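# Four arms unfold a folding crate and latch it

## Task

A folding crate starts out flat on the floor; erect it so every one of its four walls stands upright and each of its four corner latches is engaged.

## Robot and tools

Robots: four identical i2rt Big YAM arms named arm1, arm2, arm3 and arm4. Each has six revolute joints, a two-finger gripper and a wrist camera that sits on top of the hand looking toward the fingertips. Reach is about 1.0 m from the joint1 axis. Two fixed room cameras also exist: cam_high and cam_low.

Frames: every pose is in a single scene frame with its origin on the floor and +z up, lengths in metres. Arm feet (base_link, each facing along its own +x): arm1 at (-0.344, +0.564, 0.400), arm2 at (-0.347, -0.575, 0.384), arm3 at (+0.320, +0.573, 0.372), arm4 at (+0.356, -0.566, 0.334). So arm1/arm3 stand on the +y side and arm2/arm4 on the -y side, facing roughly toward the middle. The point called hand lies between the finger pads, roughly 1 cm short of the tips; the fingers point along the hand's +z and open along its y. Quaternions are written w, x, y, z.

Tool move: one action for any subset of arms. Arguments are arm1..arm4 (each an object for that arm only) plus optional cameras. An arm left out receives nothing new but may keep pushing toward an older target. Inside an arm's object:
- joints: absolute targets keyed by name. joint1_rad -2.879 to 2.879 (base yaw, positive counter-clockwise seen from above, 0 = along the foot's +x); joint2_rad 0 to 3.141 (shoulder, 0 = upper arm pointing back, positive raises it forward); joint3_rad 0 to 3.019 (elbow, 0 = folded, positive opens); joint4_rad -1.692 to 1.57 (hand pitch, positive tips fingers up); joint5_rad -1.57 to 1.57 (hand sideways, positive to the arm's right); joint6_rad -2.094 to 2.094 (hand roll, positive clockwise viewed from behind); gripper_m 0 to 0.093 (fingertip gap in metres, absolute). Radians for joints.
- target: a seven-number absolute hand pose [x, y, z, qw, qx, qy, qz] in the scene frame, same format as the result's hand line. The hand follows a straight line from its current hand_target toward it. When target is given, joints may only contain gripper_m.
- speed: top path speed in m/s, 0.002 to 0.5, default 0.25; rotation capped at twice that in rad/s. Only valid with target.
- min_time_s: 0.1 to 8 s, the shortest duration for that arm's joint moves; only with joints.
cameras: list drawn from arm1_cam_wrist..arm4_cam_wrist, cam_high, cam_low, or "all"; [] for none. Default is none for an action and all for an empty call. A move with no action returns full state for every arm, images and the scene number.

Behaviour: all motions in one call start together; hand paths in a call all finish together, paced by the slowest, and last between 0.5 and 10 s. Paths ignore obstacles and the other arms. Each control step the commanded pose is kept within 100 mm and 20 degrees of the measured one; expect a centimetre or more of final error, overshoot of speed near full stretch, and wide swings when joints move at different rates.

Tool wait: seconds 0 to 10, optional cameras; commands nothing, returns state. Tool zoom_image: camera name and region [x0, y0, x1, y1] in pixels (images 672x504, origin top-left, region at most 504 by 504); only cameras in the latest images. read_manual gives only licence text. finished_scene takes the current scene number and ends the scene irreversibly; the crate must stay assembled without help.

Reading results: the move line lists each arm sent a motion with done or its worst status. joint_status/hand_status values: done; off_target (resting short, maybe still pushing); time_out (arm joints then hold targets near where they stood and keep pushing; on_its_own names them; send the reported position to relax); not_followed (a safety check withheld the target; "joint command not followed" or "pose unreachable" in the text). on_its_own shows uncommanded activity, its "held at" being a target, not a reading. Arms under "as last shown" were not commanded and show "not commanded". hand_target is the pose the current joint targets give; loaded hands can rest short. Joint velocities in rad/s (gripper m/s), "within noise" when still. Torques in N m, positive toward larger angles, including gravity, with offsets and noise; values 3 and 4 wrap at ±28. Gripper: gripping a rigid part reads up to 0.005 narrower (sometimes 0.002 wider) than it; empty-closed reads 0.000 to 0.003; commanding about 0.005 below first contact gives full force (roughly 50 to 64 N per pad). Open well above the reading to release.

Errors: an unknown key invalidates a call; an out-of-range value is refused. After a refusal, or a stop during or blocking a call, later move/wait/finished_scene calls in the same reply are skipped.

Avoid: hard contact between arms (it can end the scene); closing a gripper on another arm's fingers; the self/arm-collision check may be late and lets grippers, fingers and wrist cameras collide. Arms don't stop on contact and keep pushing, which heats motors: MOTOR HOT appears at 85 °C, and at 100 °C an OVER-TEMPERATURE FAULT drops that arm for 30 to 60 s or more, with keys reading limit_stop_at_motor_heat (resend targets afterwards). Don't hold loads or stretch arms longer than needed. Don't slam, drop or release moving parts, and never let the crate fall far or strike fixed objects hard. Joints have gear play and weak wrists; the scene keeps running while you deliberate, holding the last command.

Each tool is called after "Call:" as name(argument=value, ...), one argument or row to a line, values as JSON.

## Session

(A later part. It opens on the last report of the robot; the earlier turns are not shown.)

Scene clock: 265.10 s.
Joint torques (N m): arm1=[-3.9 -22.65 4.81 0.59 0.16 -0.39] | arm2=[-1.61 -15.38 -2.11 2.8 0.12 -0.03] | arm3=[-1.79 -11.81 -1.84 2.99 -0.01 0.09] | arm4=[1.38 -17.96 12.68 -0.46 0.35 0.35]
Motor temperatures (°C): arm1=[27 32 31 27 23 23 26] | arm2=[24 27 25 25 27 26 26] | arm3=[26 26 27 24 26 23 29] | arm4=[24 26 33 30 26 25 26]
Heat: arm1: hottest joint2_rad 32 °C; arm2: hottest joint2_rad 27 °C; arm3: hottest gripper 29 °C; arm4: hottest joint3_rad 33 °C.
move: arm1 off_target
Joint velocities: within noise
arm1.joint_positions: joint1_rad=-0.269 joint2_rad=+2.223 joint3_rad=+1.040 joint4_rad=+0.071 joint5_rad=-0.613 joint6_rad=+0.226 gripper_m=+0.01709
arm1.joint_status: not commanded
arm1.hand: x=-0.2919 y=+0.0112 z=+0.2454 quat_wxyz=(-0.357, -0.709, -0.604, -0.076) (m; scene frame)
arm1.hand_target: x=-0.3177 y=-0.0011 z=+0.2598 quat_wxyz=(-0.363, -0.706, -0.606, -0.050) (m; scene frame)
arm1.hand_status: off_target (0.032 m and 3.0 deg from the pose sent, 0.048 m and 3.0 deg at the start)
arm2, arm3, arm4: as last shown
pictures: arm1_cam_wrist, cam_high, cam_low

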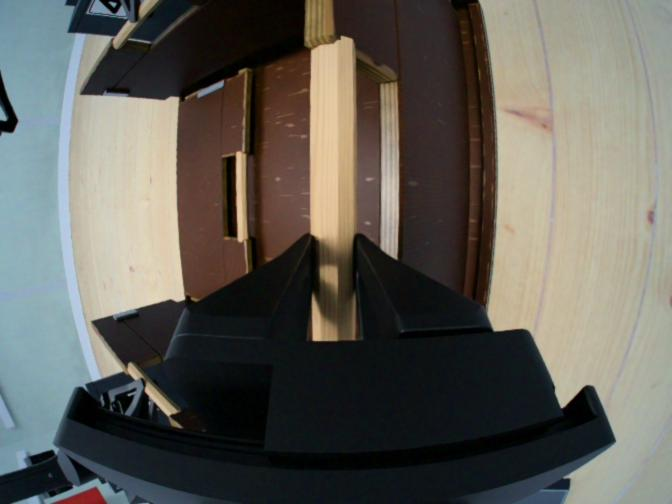

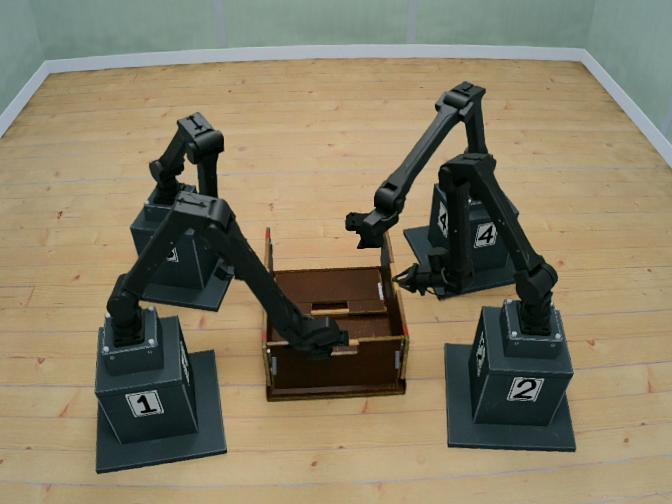

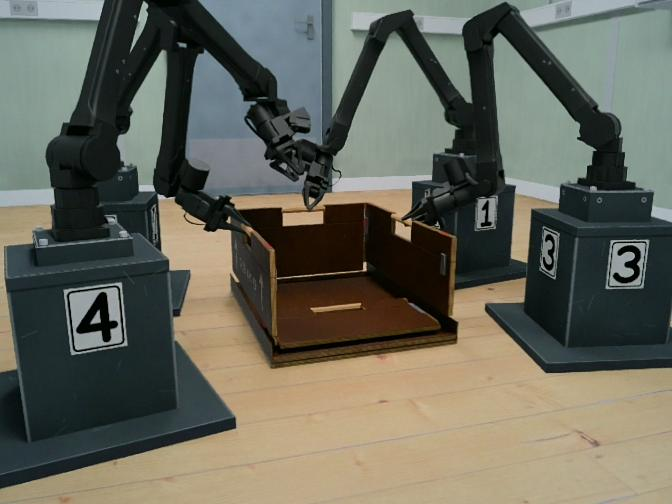

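Call:
move(
  arm1={"target": [-0.333, -0.001, 0.258, 0.3629, 0.7053, 0.6069, 0.0509], "speed": 0.08},
  cameras=["arm1_cam_wrist", "cam_high", "arm4_cam_wrist"],
)

Call:
zoom_image(
  camera="cam_high",
  region=[255, 310, 415, 410],
)

Scene clock: 267.50 s.
Joint torques (N m): arm1=[-5.19 -21.83 4.88 0.55 0.1 -0.44] | arm2=[-1.61 -15.44 -2.11 2.8 0.17 -0.04] | arm3=[-1.9 -11.69 -1.95 2.91 0 0.07] | arm4=[1.38 -17.96 12.7 -0.46 0.35 0.35]
Motor temperatures (°C): arm1=[27 32 31 27 23 23 26] | arm2=[24 27 25 25 27 26 26] | arm3=[26 26 27 24 26 23 29] | arm4=[24 26 33 30 26 25 26]
Heat: arm1: hottest joint2_rad 32 °C; arm2: hottest joint2_rad 27 °C; arm3: hottest gripper 29 °C; arm4: hottest joint3_rad 33 °C.
move: arm1 off_target
Joint velocities: within noise
arm1.joint_positions: joint1_rad=-0.280 joint2_rad=+2.225 joint3_rad=+1.048 joint4_rad=+0.048 joint5_rad=-0.625 joint6_rad=+0.203 gripper_m=+0.01708
arm1.joint_status: not commanded
arm1.hand: x=-0.2960 y=+0.0117 z=+0.2454 quat_wxyz=(-0.356, -0.706, -0.607, -0.080) (m; scene frame)
arm1.hand_target: x=-0.3312 y=+0.0000 z=+0.2572 quat_wxyz=(-0.363, -0.706, -0.606, -0.051) (m; scene frame)
arm1.hand_status: off_target (0.041 m and 3.5 deg from the pose sent, 0.045 m and 3.0 deg at the start)
arm2.joint_positions: joint1_rad=-0.698 joint2_rad=+2.374 joint3_rad=+0.577 joint4_rad=+1.299 joint5_rad=-0.302 joint6_rad=+1.168 gripper_m=+0.01691
arm2.joint_status: not commanded
arm2.hand: x=-0.0348 y=-0.2233 z=+0.2421 quat_wxyz=(-0.188, -0.107, -0.846, -0.487) (m; scene frame)
arm2.hand_target: x=-0.0353 y=-0.2355 z=+0.2494 quat_wxyz=(-0.196, -0.117, -0.842, -0.488) (m; scene frame)
arm2.hand_status: not commanded
arm3, arm4: as last shown
arm3.hand_target: x=-0.0128 y=+0.2212 z=+0.2499 quat_wxyz=(-0.502, -0.834, +0.122, +0.196) (m; scene frame)
pictures: arm1_cam_wrist, arm4_cam_wrist, cam_high

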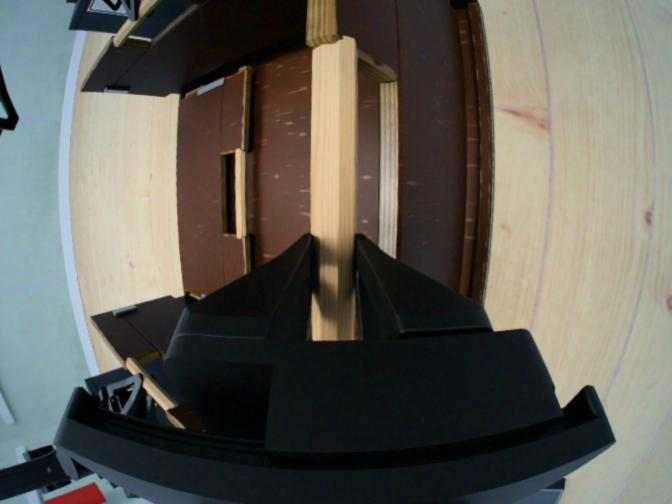

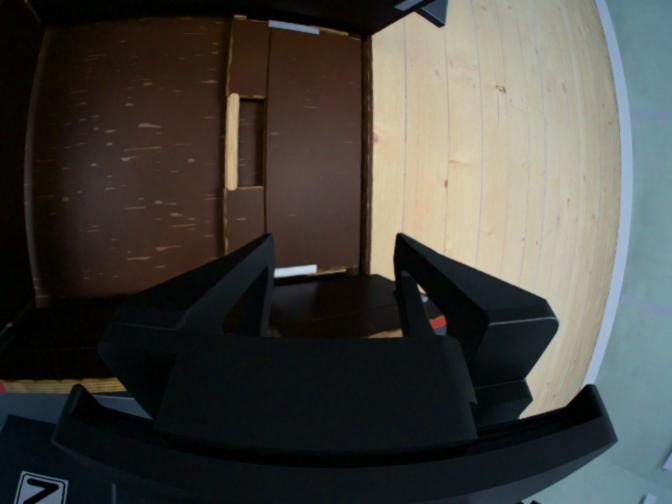

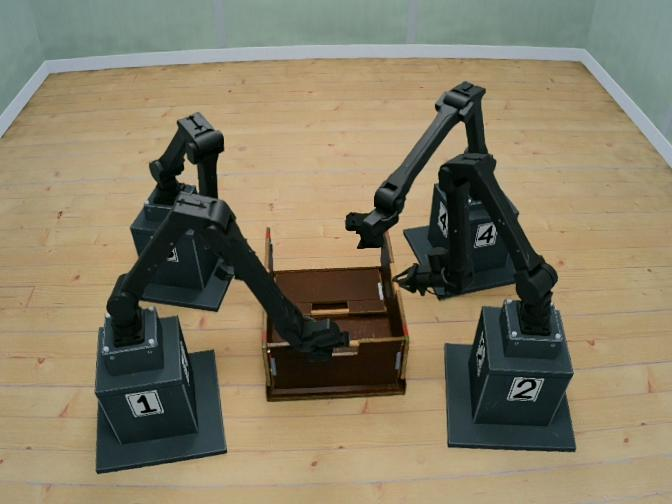

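Scaled by 3.150 from the camera's 672x504 image, which has a finer 960x720 frame.

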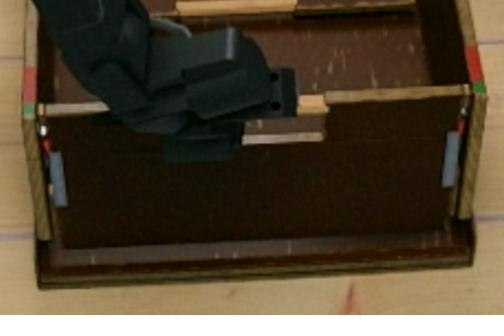

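Call:
move(
  arm1={"target": [-0.352, -0.001, 0.256, 0.3629, 0.7053, 0.6069, 0.0509], "speed": 0.08},
  cameras=["cam_high"],
)

Call:
zoom_image(
  camera="cam_high",
  region=[255, 310, 415, 410],
)

Scene clock: 271.47 s.
Joint torques (N m): arm1=[-8.18 -21.77 4.83 0.77 0.28 -0.55] | arm2=[-1.55 -15.38 -2.11 2.78 0.17 -0.04] | arm3=[-1.44 -12.22 -1.8 3.02 -0.01 0.07] | arm4=[1.38 -17.96 12.68 -0.46 0.35 0.35]
Motor temperatures (°C): arm1=[27 32 31 27 23 23 26] | arm2=[24 27 25 25 27 26 26] | arm3=[26 26 27 24 26 23 29] | arm4=[24 26 33 30 26 25 26]
Heat: arm1: hottest joint2_rad 32 °C; arm2: hottest joint2_rad 27 °C; arm3: hottest gripper 29 °C; arm4: hottest joint3_rad 33 °C.
move: arm1 off_target
Joint velocities: arm1=[within noise] | arm2=[within noise] | arm3=[within noise] | arm4=[-0.015 0.005 -0.012 -0.002 0.022 -0.168 -0.001]
arm1.joint_positions: joint1_rad=-0.286 joint2_rad=+2.228 joint3_rad=+1.062 joint4_rad=+0.021 joint5_rad=-0.644 joint6_rad=+0.181 gripper_m=+0.01708
arm1.joint_status: not commanded
arm1.hand: x=-0.2969 y=+0.0104 z=+0.2465 quat_wxyz=(-0.357, -0.701, -0.611, -0.087) (m; scene frame)
arm1.hand_target: x=-0.3498 y=-0.0005 z=+0.2564 quat_wxyz=(-0.364, -0.705, -0.606, -0.049) (m; scene frame)
arm1.hand_status: off_target (0.057 m and 4.3 deg from the pose sent, 0.058 m and 3.5 deg at the start)
arm2, arm3, arm4: as last shown
pictures: cam_high

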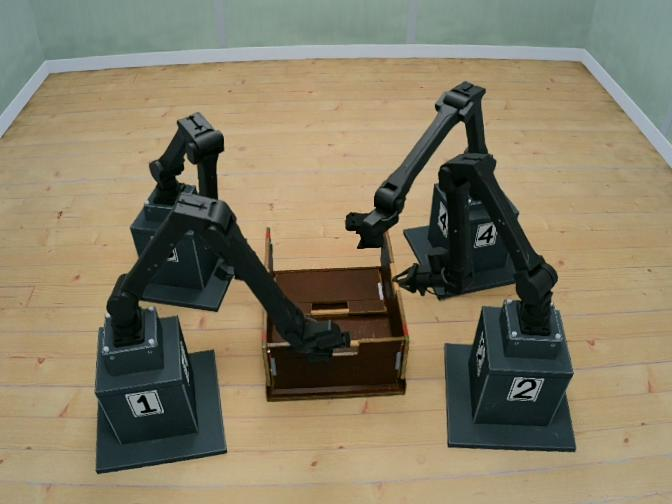

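Scaled by 3.150 from the camera's 672x504 image, which has a finer 960x720 frame.

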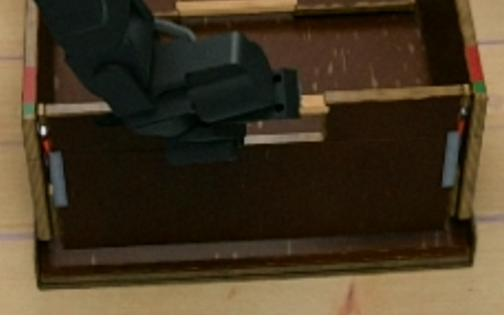

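Call:
zoom_image(
  camera="cam_high",
  region=[258, 335, 298, 385],
)

Call:
zoom_image(
  camera="cam_high",
  region=[378, 325, 418, 375],
)

Scaled by 10.080 from the camera's 672x504 image, which has a finer 960x720 frame.

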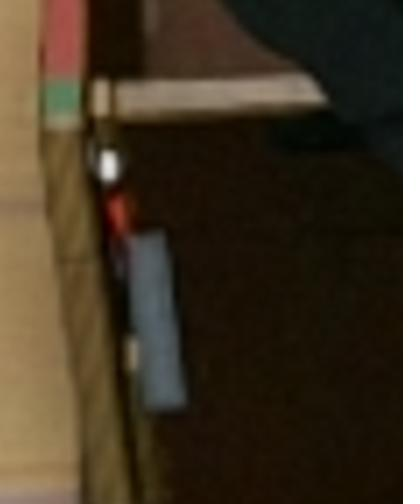

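Scaled by 10.080 from the camera's 672x504 image, which has a finer 960x720 frame.

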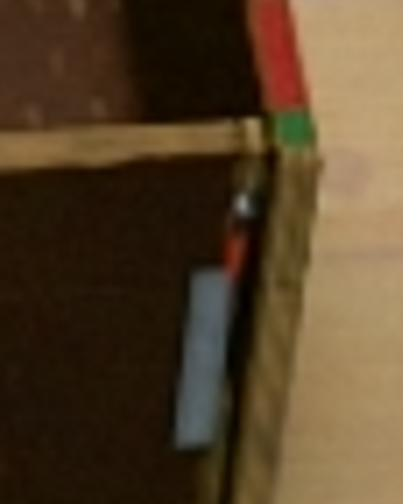

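Call:
zoom_image(
  camera="arm4_cam_wrist",
  region=[220, 5, 400, 65],
)

This scene's latest camera images include none from arm4_cam_wrist. They are from: cam_high. arm4_cam_wrist's image comes with the result of a call that names it in "cameras".

Call:
move(
  arm1={"target": [-0.335, -0.001, 0.256, 0.3629, 0.7053, 0.6069, 0.0509], "speed": 0.08},
  arm4={"target": [-0.013, -0.050, 0.106, 0.3085, -0.7070, 0.6362, 0.0108], "speed": 0.25},
  cameras=["arm4_cam_wrist", "cam_low", "cam_high"],
)

Call:
zoom_image(
  camera="arm4_cam_wrist",
  region=[200, 0, 500, 225],
)

Scene clock: 282.50 s.
Joint torques (N m): arm1=[-5.01 -22.07 4.16 1.73 0.73 -0.32] | arm2=[-1.61 -15.38 -2.11 2.77 0.17 -0.04] | arm3=[-1.44 -11.99 -1.88 2.97 -0.04 0.1] | arm4=[1.49 -20.89 8.84 0.4 0.41 0.02]
Motor temperatures (°C): arm1=[27 33 31 27 23 23 26] | arm2=[24 27 25 25 27 26 26] | arm3=[26 26 27 24 26 23 29] | arm4=[24 27 34 30 26 25 26]
Heat: arm1: hottest joint2_rad 33 °C; arm2: hottest joint2_rad 27 °C; arm3: hottest gripper 29 °C; arm4: hottest joint3_rad 34 °C.
move: arm1 off_target; arm4 off_target
Joint velocities: within noise
arm1.joint_positions: joint1_rad=-0.286 joint2_rad=+2.228 joint3_rad=+1.062 joint4_rad=+0.021 joint5_rad=-0.642 joint6_rad=+0.181 gripper_m=+0.01708
arm1.joint_status: not commanded
arm1.hand: x=-0.2971 y=+0.0103 z=+0.2464 quat_wxyz=(-0.357, -0.701, -0.611, -0.087) (m; scene frame)
arm1.hand_target: x=-0.3341 y=-0.0002 z=+0.2557 quat_wxyz=(-0.362, -0.706, -0.606, -0.051) (m; scene frame)
arm1.hand_status: off_target (0.041 m and 4.2 deg from the pose sent, 0.041 m and 4.3 deg at the start)
arm2, arm3: as last shown
arm4.joint_positions: joint1_rad=+0.582 joint2_rad=+2.524 joint3_rad=+1.607 joint4_rad=-0.607 joint5_rad=+0.623 joint6_rad=+0.666 gripper_m=+0.05007
arm4.joint_status: not commanded
arm4.hand: x=-0.0070 y=-0.0627 z=+0.1107 quat_wxyz=(-0.307, +0.708, -0.636, -0.005) (m; scene frame)
arm4.hand_target: x=-0.0107 y=-0.0520 z=+0.1066 quat_wxyz=(-0.309, +0.707, -0.636, -0.011) (m; scene frame)
arm4.hand_status: off_target (0.015 m and 0.7 deg from the pose sent, 0.290 m and 2.4 deg at the start)
pictures: arm4_cam_wrist, cam_high, cam_low

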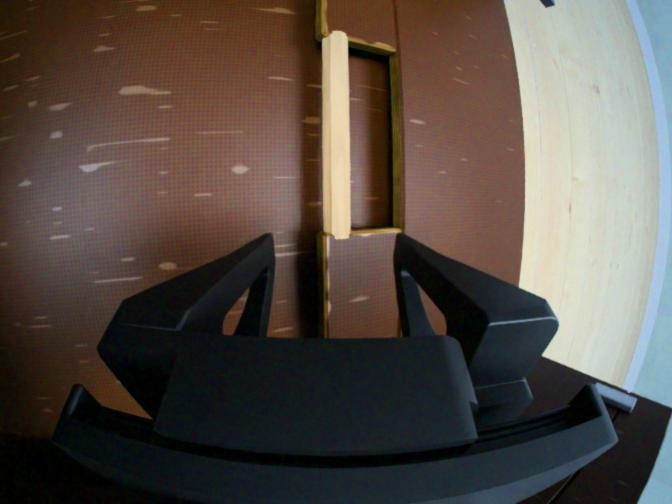

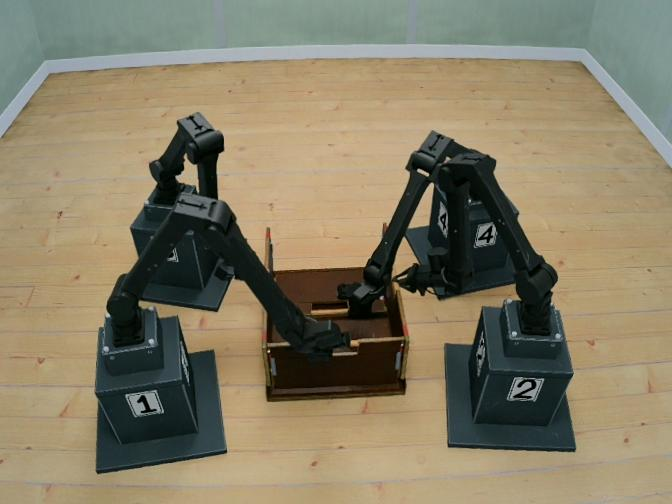

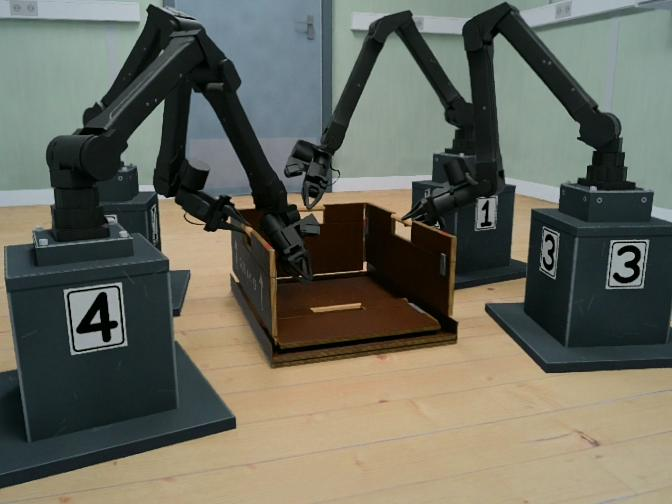

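Scaled by 1.680 from the camera's 672x504 image, which has a finer 960x720 frame.

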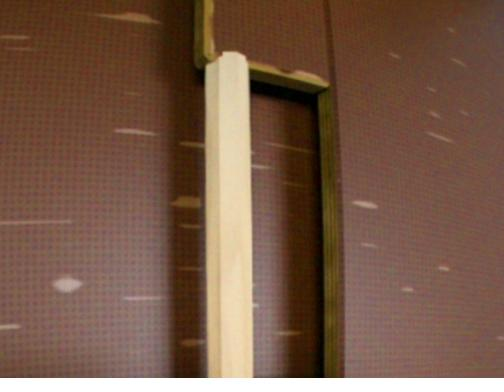

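Call:
move(
  arm4={"target": [0.010, -0.023, 0.058, 0.3085, -0.7070, 0.6362, 0.0108], "speed": 0.15},
  cameras=["arm4_cam_wrist"],
)

Call:
zoom_image(
  camera="arm4_cam_wrist",
  region=[220, 180, 460, 360],
)

Scene clock: 286.50 s.
Joint torques (N m): arm1=[-5.19 -22.07 4.16 1.66 0.74 -0.31] | arm2=[-1.55 -15.38 -2.1 2.81 0.17 -0.04] | arm3=[-1.85 -11.58 -2 2.91 0 0.09] | arm4=[2.43 -21.19 8.77 0.53 0.18 -0.05]
Motor temperatures (°C): arm1=[27 33 31 27 23 23 26] | arm2=[24 27 25 25 27 26 26] | arm3=[26 26 27 24 26 23 29] | arm4=[24 27 33 30 26 25 26]
Heat: arm1: hottest joint2_rad 33 °C; arm2: hottest joint2_rad 27 °C; arm3: hottest gripper 29 °C; arm4: hottest joint3_rad 33 °C.
move: arm4 off_target
Joint velocities: within noise
arm1, arm2, arm3: as last shown
arm4.joint_positions: joint1_rad=+0.524 joint2_rad=+2.631 joint3_rad=+1.678 joint4_rad=-0.528 joint5_rad=+0.622 joint6_rad=+0.605 gripper_m=+0.05007
arm4.joint_status: not commanded
arm4.hand: x=+0.0138 y=-0.0325 z=+0.0645 quat_wxyz=(-0.308, +0.704, -0.639, -0.007) (m; scene frame)
arm4.hand_target: x=+0.0058 y=-0.0269 z=+0.0578 quat_wxyz=(-0.308, +0.710, -0.634, -0.013) (m; scene frame)
arm4.hand_status: off_target (0.012 m and 0.7 deg from the pose sent, 0.068 m and 0.7 deg at the start)
pictures: arm4_cam_wrist

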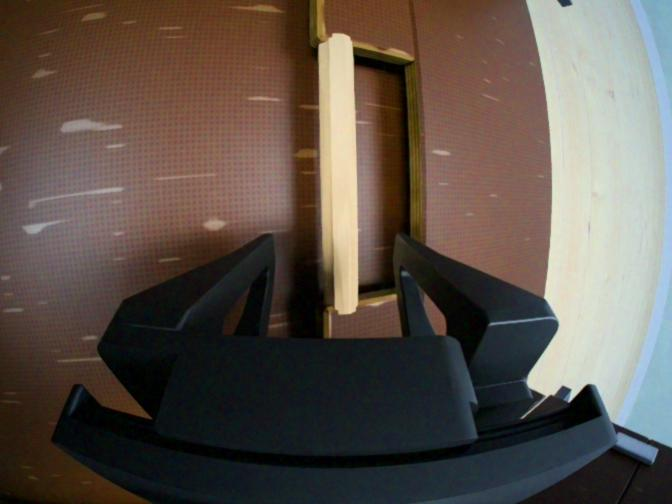

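Scaled by 2.100 from the camera's 672x504 image, which has a finer 960x720 frame.

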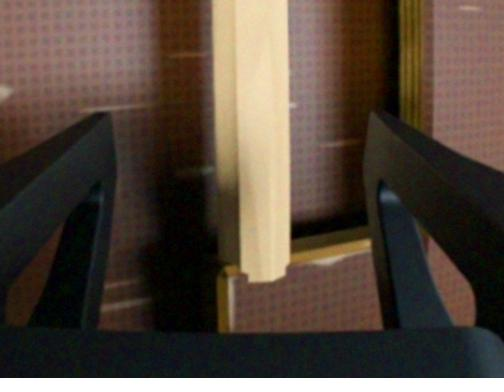

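Call:
move(
  arm4={"target": [0.029, -0.006, 0.024, 0.3085, -0.7070, 0.6362, 0.0108], "speed": 0.1, "joints": {"gripper_m": 0.042}},
  cameras=["arm4_cam_wrist"],
)

Call:
zoom_image(
  camera="arm4_cam_wrist",
  region=[220, 180, 460, 360],
)

Scene clock: 289.47 s.
Joint torques (N m): arm1=[-5.19 -22.01 4.08 1.7 0.74 -0.3] | arm2=[-1.61 -15.38 -2.11 2.78 0.17 -0.04] | arm3=[-1.61 -11.69 -2 3.08 0.03 0.1] | arm4=[1.55 -20.6 8.72 0.64 0.18 -0.06]
Motor temperatures (°C): arm1=[27 33 31 27 23 23 26] | arm2=[24 27 25 25 27 26 26] | arm3=[26 26 27 24 26 23 29] | arm4=[24 28 33 30 26 25 26]
Heat: arm1: hottest joint2_rad 33 °C; arm2: hottest joint2_rad 27 °C; arm3: hottest gripper 29 °C; arm4: hottest joint3_rad 33 °C.
move: arm4 off_target
Joint velocities: within noise
arm1, arm2, arm3: as last shown
arm4.joint_positions: joint1_rad=+0.474 joint2_rad=+2.700 joint3_rad=+1.725 joint4_rad=-0.473 joint5_rad=+0.619 joint6_rad=+0.556 gripper_m=+0.04207
arm4.joint_status: all done
arm4.hand: x=+0.0348 y=-0.0102 z=+0.0349 quat_wxyz=(-0.309, +0.701, -0.643, -0.008) (m; scene frame)
arm4.hand_target: x=+0.0314 y=-0.0050 z=+0.0244 quat_wxyz=(-0.308, +0.705, -0.638, -0.011) (m; scene frame)
arm4.hand_status: off_target (0.013 m and 1.1 deg from the pose sent, 0.051 m and 0.7 deg at the start)
pictures: arm4_cam_wrist

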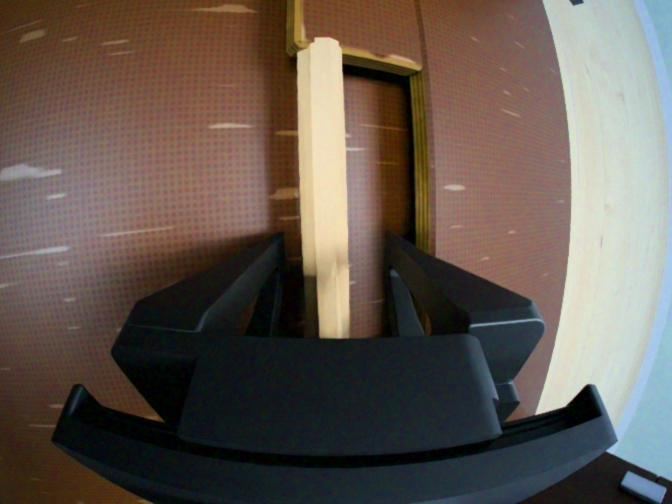

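Scaled by 2.100 from the camera's 672x504 image, which has a finer 960x720 frame.

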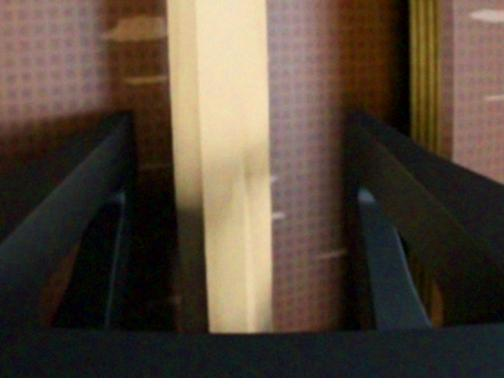

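Call:
move(
  arm4={"joints": {"gripper_m": 0.010}},
  cameras=["arm4_cam_wrist"],
)

Scene clock: 290.83 s.
Joint torques (N m): arm1=[-5.54 -22.01 4.19 1.68 0.74 -0.31] | arm2=[-1.61 -15.38 -2.11 2.8 0.17 -0.04] | arm3=[-1.55 -12.1 -1.88 2.81 0.02 0.08] | arm4=[1.61 -21.25 8.31 0.38 0.41 0.15]
Motor temperatures (°C): arm1=[27 33 31 27 23 23 26] | arm2=[24 27 25 25 27 26 26] | arm3=[26 26 27 24 26 23 29] | arm4=[24 28 33 30 26 25 26]
Heat: arm1: hottest joint2_rad 33 °C; arm2: hottest joint2_rad 27 °C; arm3: hottest gripper 29 °C; arm4: hottest joint3_rad 33 °C.
move: arm4 off_target
Joint velocities: within noise
arm1, arm2, arm3: as last shown
arm4.joint_positions: joint1_rad=+0.476 joint2_rad=+2.705 joint3_rad=+1.728 joint4_rad=-0.466 joint5_rad=+0.611 joint6_rad=+0.536 gripper_m=+0.01643
arm4.joint_status: gripper_m off_target (ended at +0.01646, target +0.01000)
arm4.hand: x=+0.0324 y=-0.0105 z=+0.0323 quat_wxyz=(-0.306, +0.708, -0.636, -0.008) (m; scene frame)
arm4.hand_target: x=+0.0310 y=-0.0063 z=+0.0236 quat_wxyz=(-0.308, +0.706, -0.637, -0.010) (m; scene frame)
arm4.hand_status: not commanded
pictures: arm4_cam_wrist

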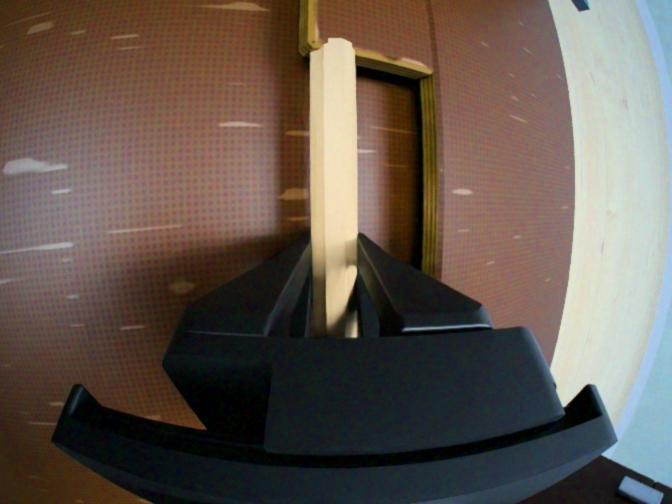

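Call:
move(
  arm4={"target": [0.041, -0.001, 0.102, 0.2520, -0.7034, 0.6607, 0.0723], "speed": 0.14},
  cameras=["arm4_cam_wrist"],
)

Call:
move(
  arm4={"target": [0.066, -0.001, 0.163, 0.1934, -0.6944, 0.6801, 0.1334], "speed": 0.15},
  cameras=["arm4_cam_wrist"],
)

Scene clock: 295.47 s.
Joint torques (N m): arm1=[-4.78 -22.18 4.29 1.84 0.72 -0.29] | arm2=[-1.67 -15.38 -2.13 2.78 0.17 -0.04] | arm3=[-1.61 -12.04 -1.94 3.11 0.03 0.11] | arm4=[1.08 -25.93 5.04 -0.01 0.81 -0.02]
Motor temperatures (°C): arm1=[27 33 31 27 23 23 26] | arm2=[24 27 25 25 27 26 26] | arm3=[26 26 27 24 26 23 29] | arm4=[24 28 32 30 27 25 26]
Heat: arm1: hottest joint2_rad 33 °C; arm2: hottest joint2_rad 27 °C; arm3: hottest gripper 29 °C; arm4: hottest joint3_rad 32 °C.
move: arm4 off_target
Joint velocities: within noise
arm1, arm2: as last shown
arm3.joint_positions: joint1_rad=-0.641 joint2_rad=+2.302 joint3_rad=+0.610 joint4_rad=+1.258 joint5_rad=-0.316 joint6_rad=+1.176 gripper_m=+0.01633
arm3.joint_status: not commanded
arm3.hand: x=-0.0193 y=+0.2079 z=+0.2577 quat_wxyz=(-0.508, -0.830, +0.109, +0.203) (m; scene frame)
arm3.hand_target: x=-0.0128 y=+0.2212 z=+0.2499 quat_wxyz=(-0.502, -0.834, +0.122, +0.196) (m; scene frame)
arm3.hand_status: not commanded
arm4.joint_positions: joint1_rad=+0.433 joint2_rad=+2.545 joint3_rad=+1.552 joint4_rad=-0.331 joint5_rad=+0.451 joint6_rad=+0.519 gripper_m=+0.01643
arm4.joint_status: not commanded
arm4.hand: x=+0.0358 y=-0.0092 z=+0.0776 quat_wxyz=(-0.242, +0.706, -0.662, -0.072) (m; scene frame)
arm4.hand_target: x=+0.0385 y=+0.0006 z=+0.1013 quat_wxyz=(-0.252, +0.703, -0.661, -0.077) (m; scene frame)
arm4.hand_status: off_target (0.026 m and 1.2 deg from the pose sent, 0.071 m and 10.1 deg at the start)
pictures: arm4_cam_wrist

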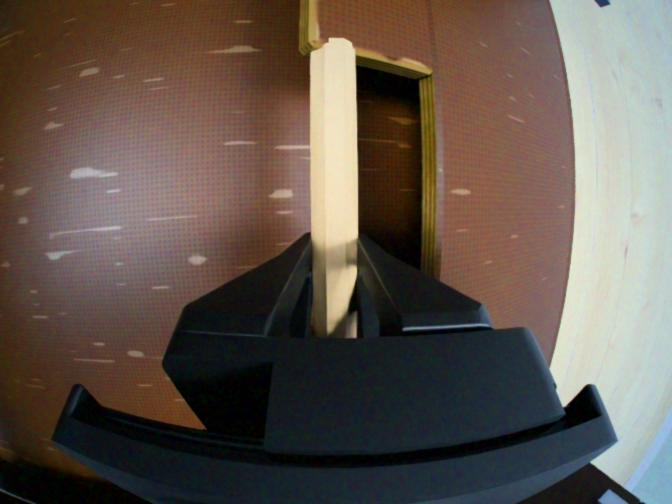

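Scene clock: 296.73 s.
Joint torques (N m): arm1=[-5.36 -22.24 4.07 1.74 0.75 -0.27] | arm2=[-1.67 -15.33 -2.04 2.77 0.22 -0.05] | arm3=[-2.14 -12.28 -1.85 3.11 0.02 0.1] | arm4=[1.08 -25 5.04 -0.01 0.9 -0.09]
Motor temperatures (°C): arm1=[27 33 31 27 23 23 26] | arm2=[24 27 25 25 27 26 26] | arm3=[26 26 27 24 26 23 29] | arm4=[24 28 32 30 27 25 27]
Heat: arm1: hottest joint2_rad 33 °C; arm2: hottest joint2_rad 27 °C; arm3: hottest gripper 29 °C; arm4: hottest joint3_rad 32 °C.
move: arm4 off_target
Joint velocities: within noise
arm1.joint_positions: joint1_rad=-0.286 joint2_rad=+2.228 joint3_rad=+1.062 joint4_rad=+0.020 joint5_rad=-0.642 joint6_rad=+0.181 gripper_m=+0.01708
arm1.joint_status: not commanded
arm1.hand: x=-0.2971 y=+0.0106 z=+0.2462 quat_wxyz=(-0.356, -0.701, -0.611, -0.087) (m; scene frame)
arm1.hand_target: x=-0.3341 y=+0.0001 z=+0.2555 quat_wxyz=(-0.362, -0.706, -0.606, -0.052) (m; scene frame)
arm1.hand_status: not commanded
arm2.joint_positions: joint1_rad=-0.697 joint2_rad=+2.374 joint3_rad=+0.577 joint4_rad=+1.299 joint5_rad=-0.303 joint6_rad=+1.168 gripper_m=+0.01691
arm2.joint_status: not commanded
arm2.hand: x=-0.0356 y=-0.2227 z=+0.2421 quat_wxyz=(-0.187, -0.106, -0.846, -0.487) (m; scene frame)
arm2.hand_target: x=-0.0353 y=-0.2348 z=+0.2494 quat_wxyz=(-0.195, -0.116, -0.842, -0.489) (m; scene frame)
arm2.hand_status: not commanded
arm3: as last shown
arm3.joint_positions: joint1_rad=-0.641 joint2_rad=+2.302 joint3_rad=+0.610 joint4_rad=+1.258 joint5_rad=-0.316 joint6_rad=+1.178 gripper_m=+0.01633
arm3.hand: x=-0.0193 y=+0.2079 z=+0.2577 quat_wxyz=(-0.509, -0.830, +0.109, +0.202) (m; scene frame)
arm4.joint_positions: joint1_rad=+0.363 joint2_rad=+2.360 joint3_rad=+1.372 joint4_rad=-0.235 joint5_rad=+0.287 joint6_rad=+0.498 gripper_m=+0.01652
arm4.joint_status: not commanded
arm4.hand: x=+0.0571 y=-0.0081 z=+0.1383 quat_wxyz=(-0.179, +0.697, -0.682, -0.131) (m; scene frame)
arm4.hand_target: x=+0.0633 y=-0.0010 z=+0.1624 quat_wxyz=(-0.193, +0.695, -0.679, -0.134) (m; scene frame)
arm4.hand_status: off_target (0.027 m and 1.7 deg from the pose sent, 0.091 m and 9.3 deg at the start)
pictures: arm4_cam_wrist

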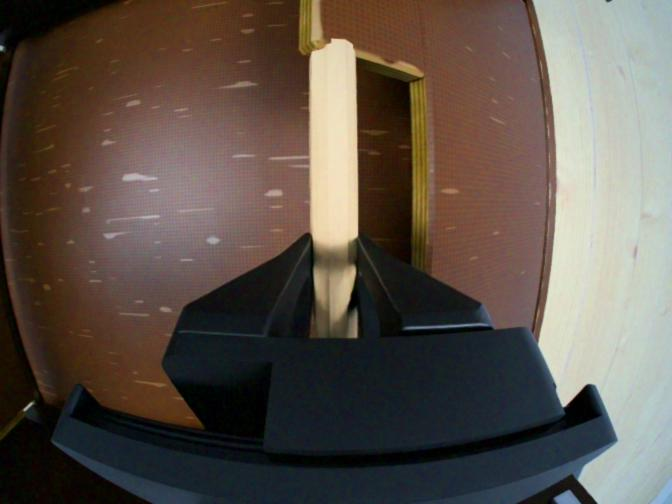

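Call:
move(
  arm4={"target": [0.110, -0.001, 0.212, 0.1334, -0.6801, 0.6944, 0.1934], "speed": 0.15},
  cameras=[],
)

Call:
move(
  arm4={"target": [0.160, -0.001, 0.246, 0.0723, -0.6607, 0.7034, 0.2520], "speed": 0.15},
  cameras=["arm4_cam_wrist"],
)

Call:
move(
  arm4={"target": [0.218, -0.001, 0.268, 0.0108, -0.6362, 0.7070, 0.3085], "speed": 0.12},
  cameras=["arm4_cam_wrist", "cam_low", "cam_high"],
)

Call:
zoom_image(
  camera="cam_low",
  region=[220, 170, 480, 380],
)

Scene clock: 299.33 s.
Joint torques (N m): arm1=[-5.19 -22.36 4.03 1.81 0.73 -0.33] | arm2=[-1.61 -15.38 -2.04 2.77 0.22 -0.05] | arm3=[-1.73 -12.1 -2.04 3.14 0 0.09] | arm4=[0.79 -22.77 5.2 0.49 0.62 -0.11]
Motor temperatures (°C): arm1=[27 33 30 27 23 23 26] | arm2=[24 27 25 25 27 26 26] | arm3=[26 26 27 24 26 23 29] | arm4=[24 28 32 30 27 25 27]
Heat: arm1: hottest joint2_rad 33 °C; arm2: hottest joint2_rad 27 °C; arm3: hottest gripper 29 °C; arm4: hottest joint3_rad 32 °C.
move: arm4 off_target
Joint velocities: within noise
arm1, arm2, arm3: as last shown
arm4.joint_positions: joint1_rad=+0.254 joint2_rad=+2.191 joint3_rad=+1.214 joint4_rad=-0.157 joint5_rad=+0.108 joint6_rad=+0.456 gripper_m=+0.01665
arm4.joint_status: not commanded
arm4.hand: x=+0.0990 y=-0.0063 z=+0.1933 quat_wxyz=(-0.119, +0.683, -0.696, -0.189) (m; scene frame)
arm4.hand_target: x=+0.1090 y=-0.0020 z=+0.2112 quat_wxyz=(-0.132, +0.681, -0.695, -0.191) (m; scene frame)
arm4.hand_status: off_target (0.022 m and 1.7 deg from the pose sent, 0.091 m and 9.2 deg at the start)
pictures: none
No camera images: "cameras" was empty.

Scene clock: 300.57 s.
Joint torques (N m): arm1=[-5.6 -21.77 3.96 1.7 0.73 -0.27] | arm2=[-1.67 -15.38 -2.04 2.78 0.22 -0.05] | arm3=[-2.08 -11.93 -1.87 2.91 -0.03 0.09] | arm4=[0.56 -21.3 5.41 0.8 0.32 -0.11]
Motor temperatures (°C): arm1=[27 33 30 27 23 23 26] | arm2=[24 27 25 25 27 26 26] | arm3=[26 26 27 24 26 23 29] | arm4=[24 28 32 30 27 25 27]
Heat: arm1: hottest joint2_rad 33 °C; arm2: hottest joint2_rad 27 °C; arm3: hottest gripper 29 °C; arm4: hottest joint3_rad 32 °C.
move: arm4 off_target
Joint velocities: within noise
arm1, arm2, arm3: as last shown
arm4.joint_positions: joint1_rad=+0.120 joint2_rad=+2.082 joint3_rad=+1.101 joint4_rad=-0.086 joint5_rad=-0.096 joint6_rad=+0.412 gripper_m=+0.01665
arm4.joint_status: not commanded
arm4.hand: x=+0.1480 y=-0.0053 z=+0.2279 quat_wxyz=(-0.058, +0.663, -0.704, -0.247) (m; scene frame)
arm4.hand_target: x=+0.1584 y=-0.0009 z=+0.2448 quat_wxyz=(-0.071, +0.661, -0.703, -0.252) (m; scene frame)
arm4.hand_status: off_target (0.022 m and 1.8 deg from the pose sent, 0.081 m and 9.4 deg at the start)
pictures: arm4_cam_wrist

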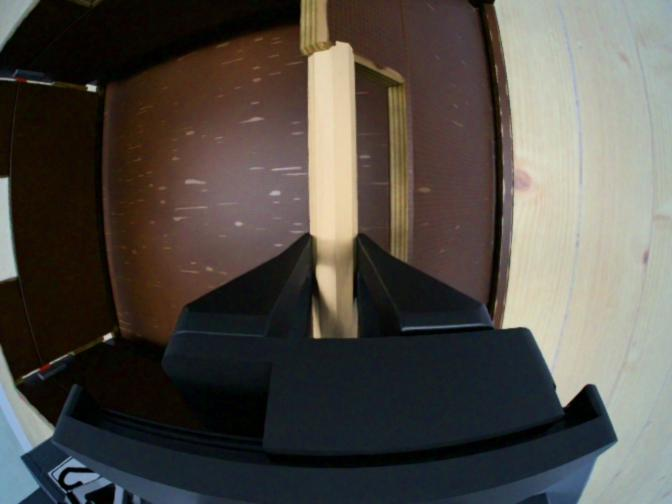

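Scene clock: 301.90 s.
Joint torques (N m): arm1=[-4.72 -22.12 4.05 1.66 0.76 -0.32] | arm2=[-1.67 -15.38 -2.03 2.77 0.22 -0.04] | arm3=[-1.67 -11.69 -1.92 3 0.04 0.11] | arm4=[0.26 -20.95 5.27 0.84 -0.04 -0.09]
Motor temperatures (°C): arm1=[27 33 30 27 23 23 26] | arm2=[24 27 25 25 27 26 26] | arm3=[26 26 27 24 26 23 29] | arm4=[24 28 32 30 27 25 27]
Heat: arm1: hottest joint2_rad 33 °C; arm2: hottest joint2_rad 27 °C; arm3: hottest gripper 29 °C; arm4: hottest joint3_rad 32 °C.
move: arm4 off_target
Joint velocities: within noise
arm1, arm2, arm3: as last shown
arm2.hand_target: x=-0.0353 y=-0.2348 z=+0.2494 quat_wxyz=(-0.196, -0.116, -0.842, -0.489) (m; scene frame)
arm3.hand_target: x=-0.0128 y=+0.2212 z=+0.2498 quat_wxyz=(-0.502, -0.834, +0.122, +0.196) (m; scene frame)
arm4.joint_positions: joint1_rad=-0.039 joint2_rad=+2.027 joint3_rad=+1.035 joint4_rad=-0.048 joint5_rad=-0.319 joint6_rad=+0.357 gripper_m=+0.01665
arm4.joint_status: not commanded
arm4.hand: x=+0.2055 y=-0.0037 z=+0.2489 quat_wxyz=(+0.003, +0.639, -0.708, -0.301) (m; scene frame)
arm4.hand_target: x=+0.2172 y=-0.0002 z=+0.2676 quat_wxyz=(-0.010, +0.636, -0.707, -0.310) (m; scene frame)
arm4.hand_status: off_target (0.023 m and 1.9 deg from the pose sent, 0.081 m and 9.4 deg at the start)
pictures: arm4_cam_wrist, cam_high, cam_low

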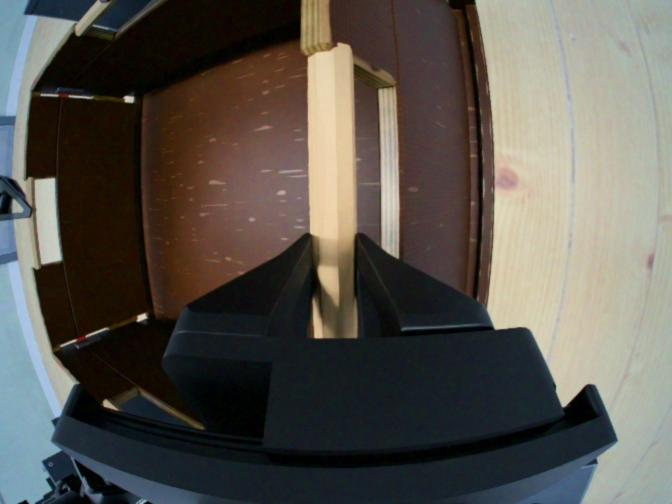

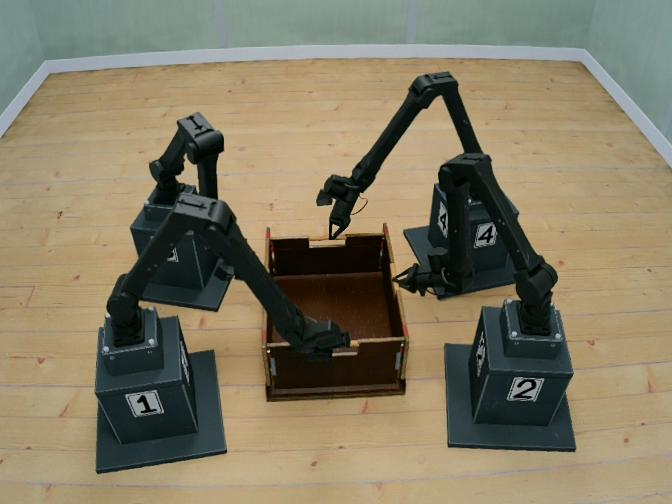

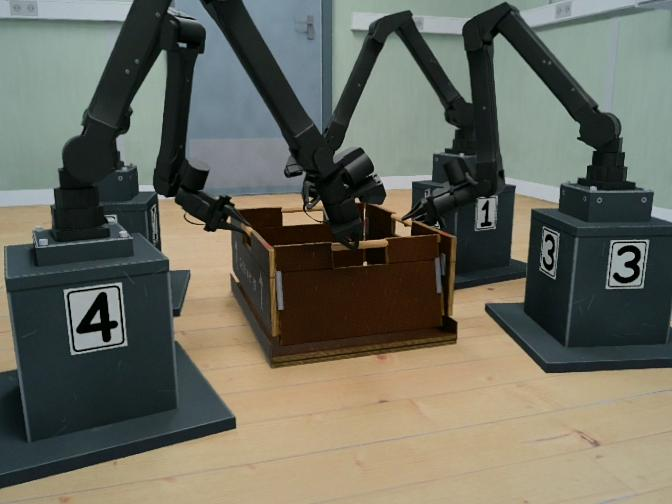

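Scaled by 1.938 from the camera's 672x504 image, which has a finer 960x720 frame.

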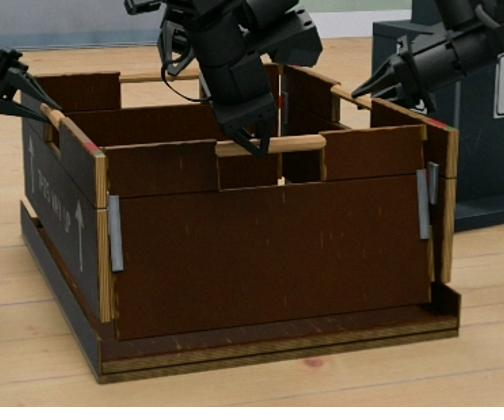

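Call:
move(
  arm4={"target": [0.252, -0.001, 0.274, -0.0509, -0.6069, 0.7053, 0.3629], "speed": 0.1},
  cameras=[],
)

Call:
move(
  arm4={"target": [0.275, -0.001, 0.270, -0.0509, -0.6069, 0.7053, 0.3629], "speed": 0.08},
  cameras=["arm4_cam_wrist", "cam_low", "cam_high"],
)

Call:
zoom_image(
  camera="cam_low",
  region=[220, 170, 480, 380],
)

Call:
zoom_image(
  camera="arm4_cam_wrist",
  region=[20, 50, 220, 400],
)

Scene clock: 308.60 s.
Joint torques (N m): arm1=[-5.3 -22.18 4.26 1.65 0.74 -0.31] | arm2=[-1.61 -15.33 -1.68 2.63 0.22 -0.07] | arm3=[-1.79 -12.28 -1.81 2.99 0.02 0.03] | arm4=[-0.44 -20.25 5.41 1.21 -0.67 -0.04]
Motor temperatures (°C): arm1=[27 33 30 27 24 23 26] | arm2=[24 27 24 25 27 26 26] | arm3=[26 26 27 24 26 23 29] | arm4=[24 29 31 30 27 25 27]
Heat: arm1: hottest joint2_rad 33 °C; arm2: hottest joint2_rad 27 °C; arm3: hottest gripper 29 °C; arm4: hottest joint3_rad 31 °C.
move: arm4 off_target
Joint velocities: within noise
arm1.joint_positions: joint1_rad=-0.286 joint2_rad=+2.228 joint3_rad=+1.060 joint4_rad=+0.020 joint5_rad=-0.642 joint6_rad=+0.181 gripper_m=+0.01708
arm1.joint_status: not commanded
arm1.hand: x=-0.2970 y=+0.0115 z=+0.2458 quat_wxyz=(-0.356, -0.701, -0.611, -0.088) (m; scene frame)
arm1.hand_target: x=-0.3339 y=+0.0009 z=+0.2551 quat_wxyz=(-0.362, -0.706, -0.606, -0.052) (m; scene frame)
arm1.hand_status: not commanded
arm2.joint_positions: joint1_rad=-0.697 joint2_rad=+2.374 joint3_rad=+0.571 joint4_rad=+1.302 joint5_rad=-0.303 joint6_rad=+1.171 gripper_m=+0.01691
arm2.joint_status: not commanded
arm2.hand: x=-0.0375 y=-0.2245 z=+0.2420 quat_wxyz=(-0.186, -0.107, -0.847, -0.487) (m; scene frame)
arm2.hand_target: x=-0.0354 y=-0.2350 z=+0.2493 quat_wxyz=(-0.195, -0.117, -0.842, -0.488) (m; scene frame)
arm2.hand_status: not commanded
arm3.joint_positions: joint1_rad=-0.641 joint2_rad=+2.302 joint3_rad=+0.610 joint4_rad=+1.258 joint5_rad=-0.325 joint6_rad=+1.181 gripper_m=+0.01633
arm3.joint_status: not commanded
arm3.hand: x=-0.0180 y=+0.2070 z=+0.2579 quat_wxyz=(-0.511, -0.829, +0.108, +0.198) (m; scene frame)
arm3.hand_target: x=-0.0117 y=+0.2203 z=+0.2503 quat_wxyz=(-0.503, -0.834, +0.119, +0.193) (m; scene frame)
arm3.hand_status: not commanded
arm4.joint_positions: joint1_rad=-0.147 joint2_rad=+2.032 joint3_rad=+1.010 joint4_rad=-0.015 joint5_rad=-0.503 joint6_rad=+0.344 gripper_m=+0.01665
arm4.joint_status: not commanded
arm4.hand: x=+0.2383 y=-0.0065 z=+0.2532 quat_wxyz=(+0.060, +0.613, -0.708, -0.346) (m; scene frame)
arm4.hand_target: x=+0.2523 y=-0.0005 z=+0.2721 quat_wxyz=(+0.048, +0.606, -0.707, -0.361) (m; scene frame)
arm4.hand_status: off_target (0.026 m and 2.4 deg from the pose sent, 0.053 m and 9.7 deg at the start)
pictures: none
No camera images: "cameras" was empty.

Scene clock: 309.60 s.
Joint torques (N m): arm1=[-5.36 -21.95 4.07 1.76 0.74 -0.31] | arm2=[-1.67 -15.38 -1.66 2.65 0.22 -0.07] | arm3=[-1.67 -12.28 -2.02 3.06 0.08 0.06] | arm4=[-1.32 -19.96 5.78 0.38 -0.36 -0.19]
Motor temperatures (°C): arm1=[27 33 30 27 24 23 26] | arm2=[24 27 24 25 27 26 26] | arm3=[26 26 27 24 26 23 29] | arm4=[24 29 31 30 27 25 27]
Heat: arm1: hottest joint2_rad 33 °C; arm2: hottest joint2_rad 27 °C; arm3: hottest gripper 29 °C; arm4: hottest joint3_rad 31 °C.
move: arm4 off_target
Joint velocities: within noise
arm1, arm2, arm3: as last shown
arm3.hand_target: x=-0.0118 y=+0.2204 z=+0.2503 quat_wxyz=(-0.503, -0.834, +0.119, +0.193) (m; scene frame)
arm4.joint_positions: joint1_rad=-0.182 joint2_rad=+2.036 joint3_rad=+1.009 joint4_rad=-0.015 joint5_rad=-0.546 joint6_rad=+0.321 gripper_m=+0.01665
arm4.joint_status: not commanded
arm4.hand: x=+0.2517 y=-0.0065 z=+0.2535 quat_wxyz=(+0.069, +0.610, -0.705, -0.355) (m; scene frame)
arm4.hand_target: x=+0.2738 y=-0.0009 z=+0.2693 quat_wxyz=(+0.053, +0.603, -0.708, -0.363) (m; scene frame)
arm4.hand_status: off_target (0.029 m and 2.2 deg from the pose sent, 0.041 m and 2.4 deg at the start)
pictures: arm4_cam_wrist, cam_high, cam_low

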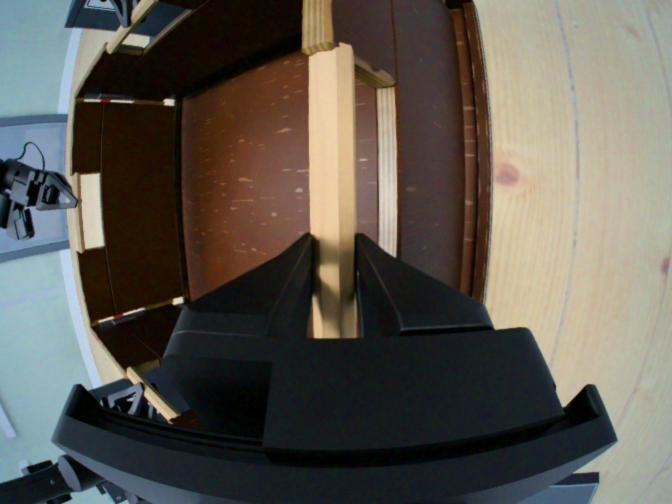

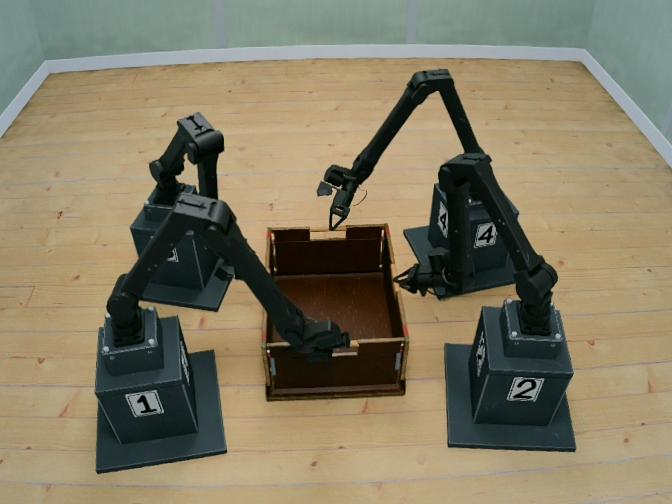

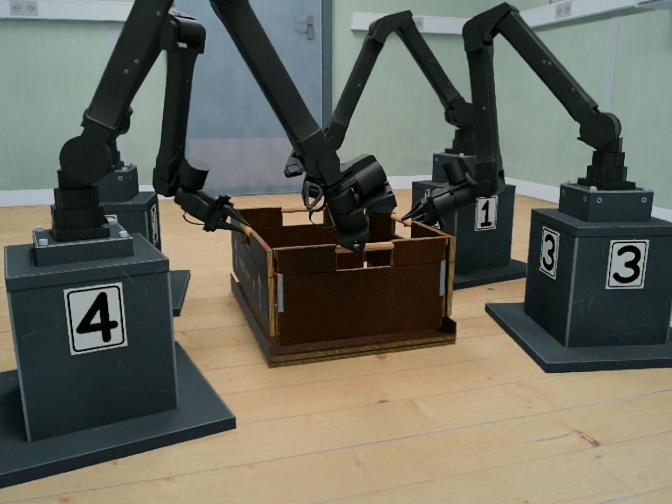

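Scaled by 1.938 from the camera's 672x504 image, which has a finer 960x720 frame.

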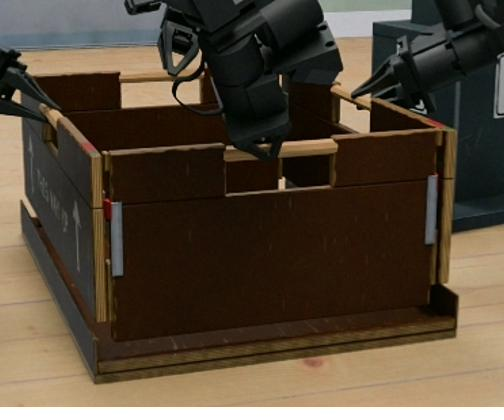

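Scaled by 1.440 from the camera's 672x504 image, which has a finer 960x720 frame.

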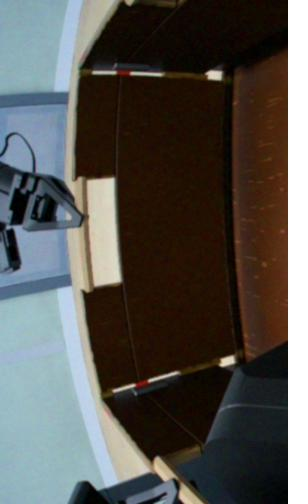

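Call:
zoom_image(
  camera="cam_low",
  region=[255, 235, 305, 320],
)

Call:
zoom_image(
  camera="cam_low",
  region=[420, 220, 470, 305],
)

Call:
zoom_image(
  camera="cam_high",
  region=[255, 215, 415, 315],
)

Scaled by 5.929 from the camera's 672x504 image, which has a finer 960x720 frame.

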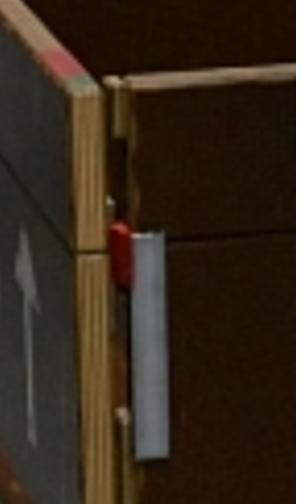

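Scaled by 5.929 from the camera's 672x504 image, which has a finer 960x720 frame.

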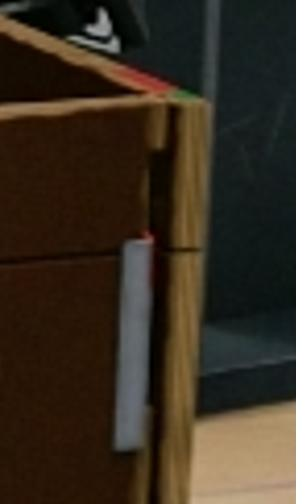

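Scaled by 3.150 from the camera's 672x504 image, which has a finer 960x720 frame.

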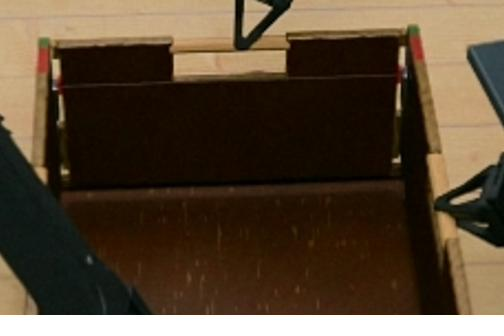

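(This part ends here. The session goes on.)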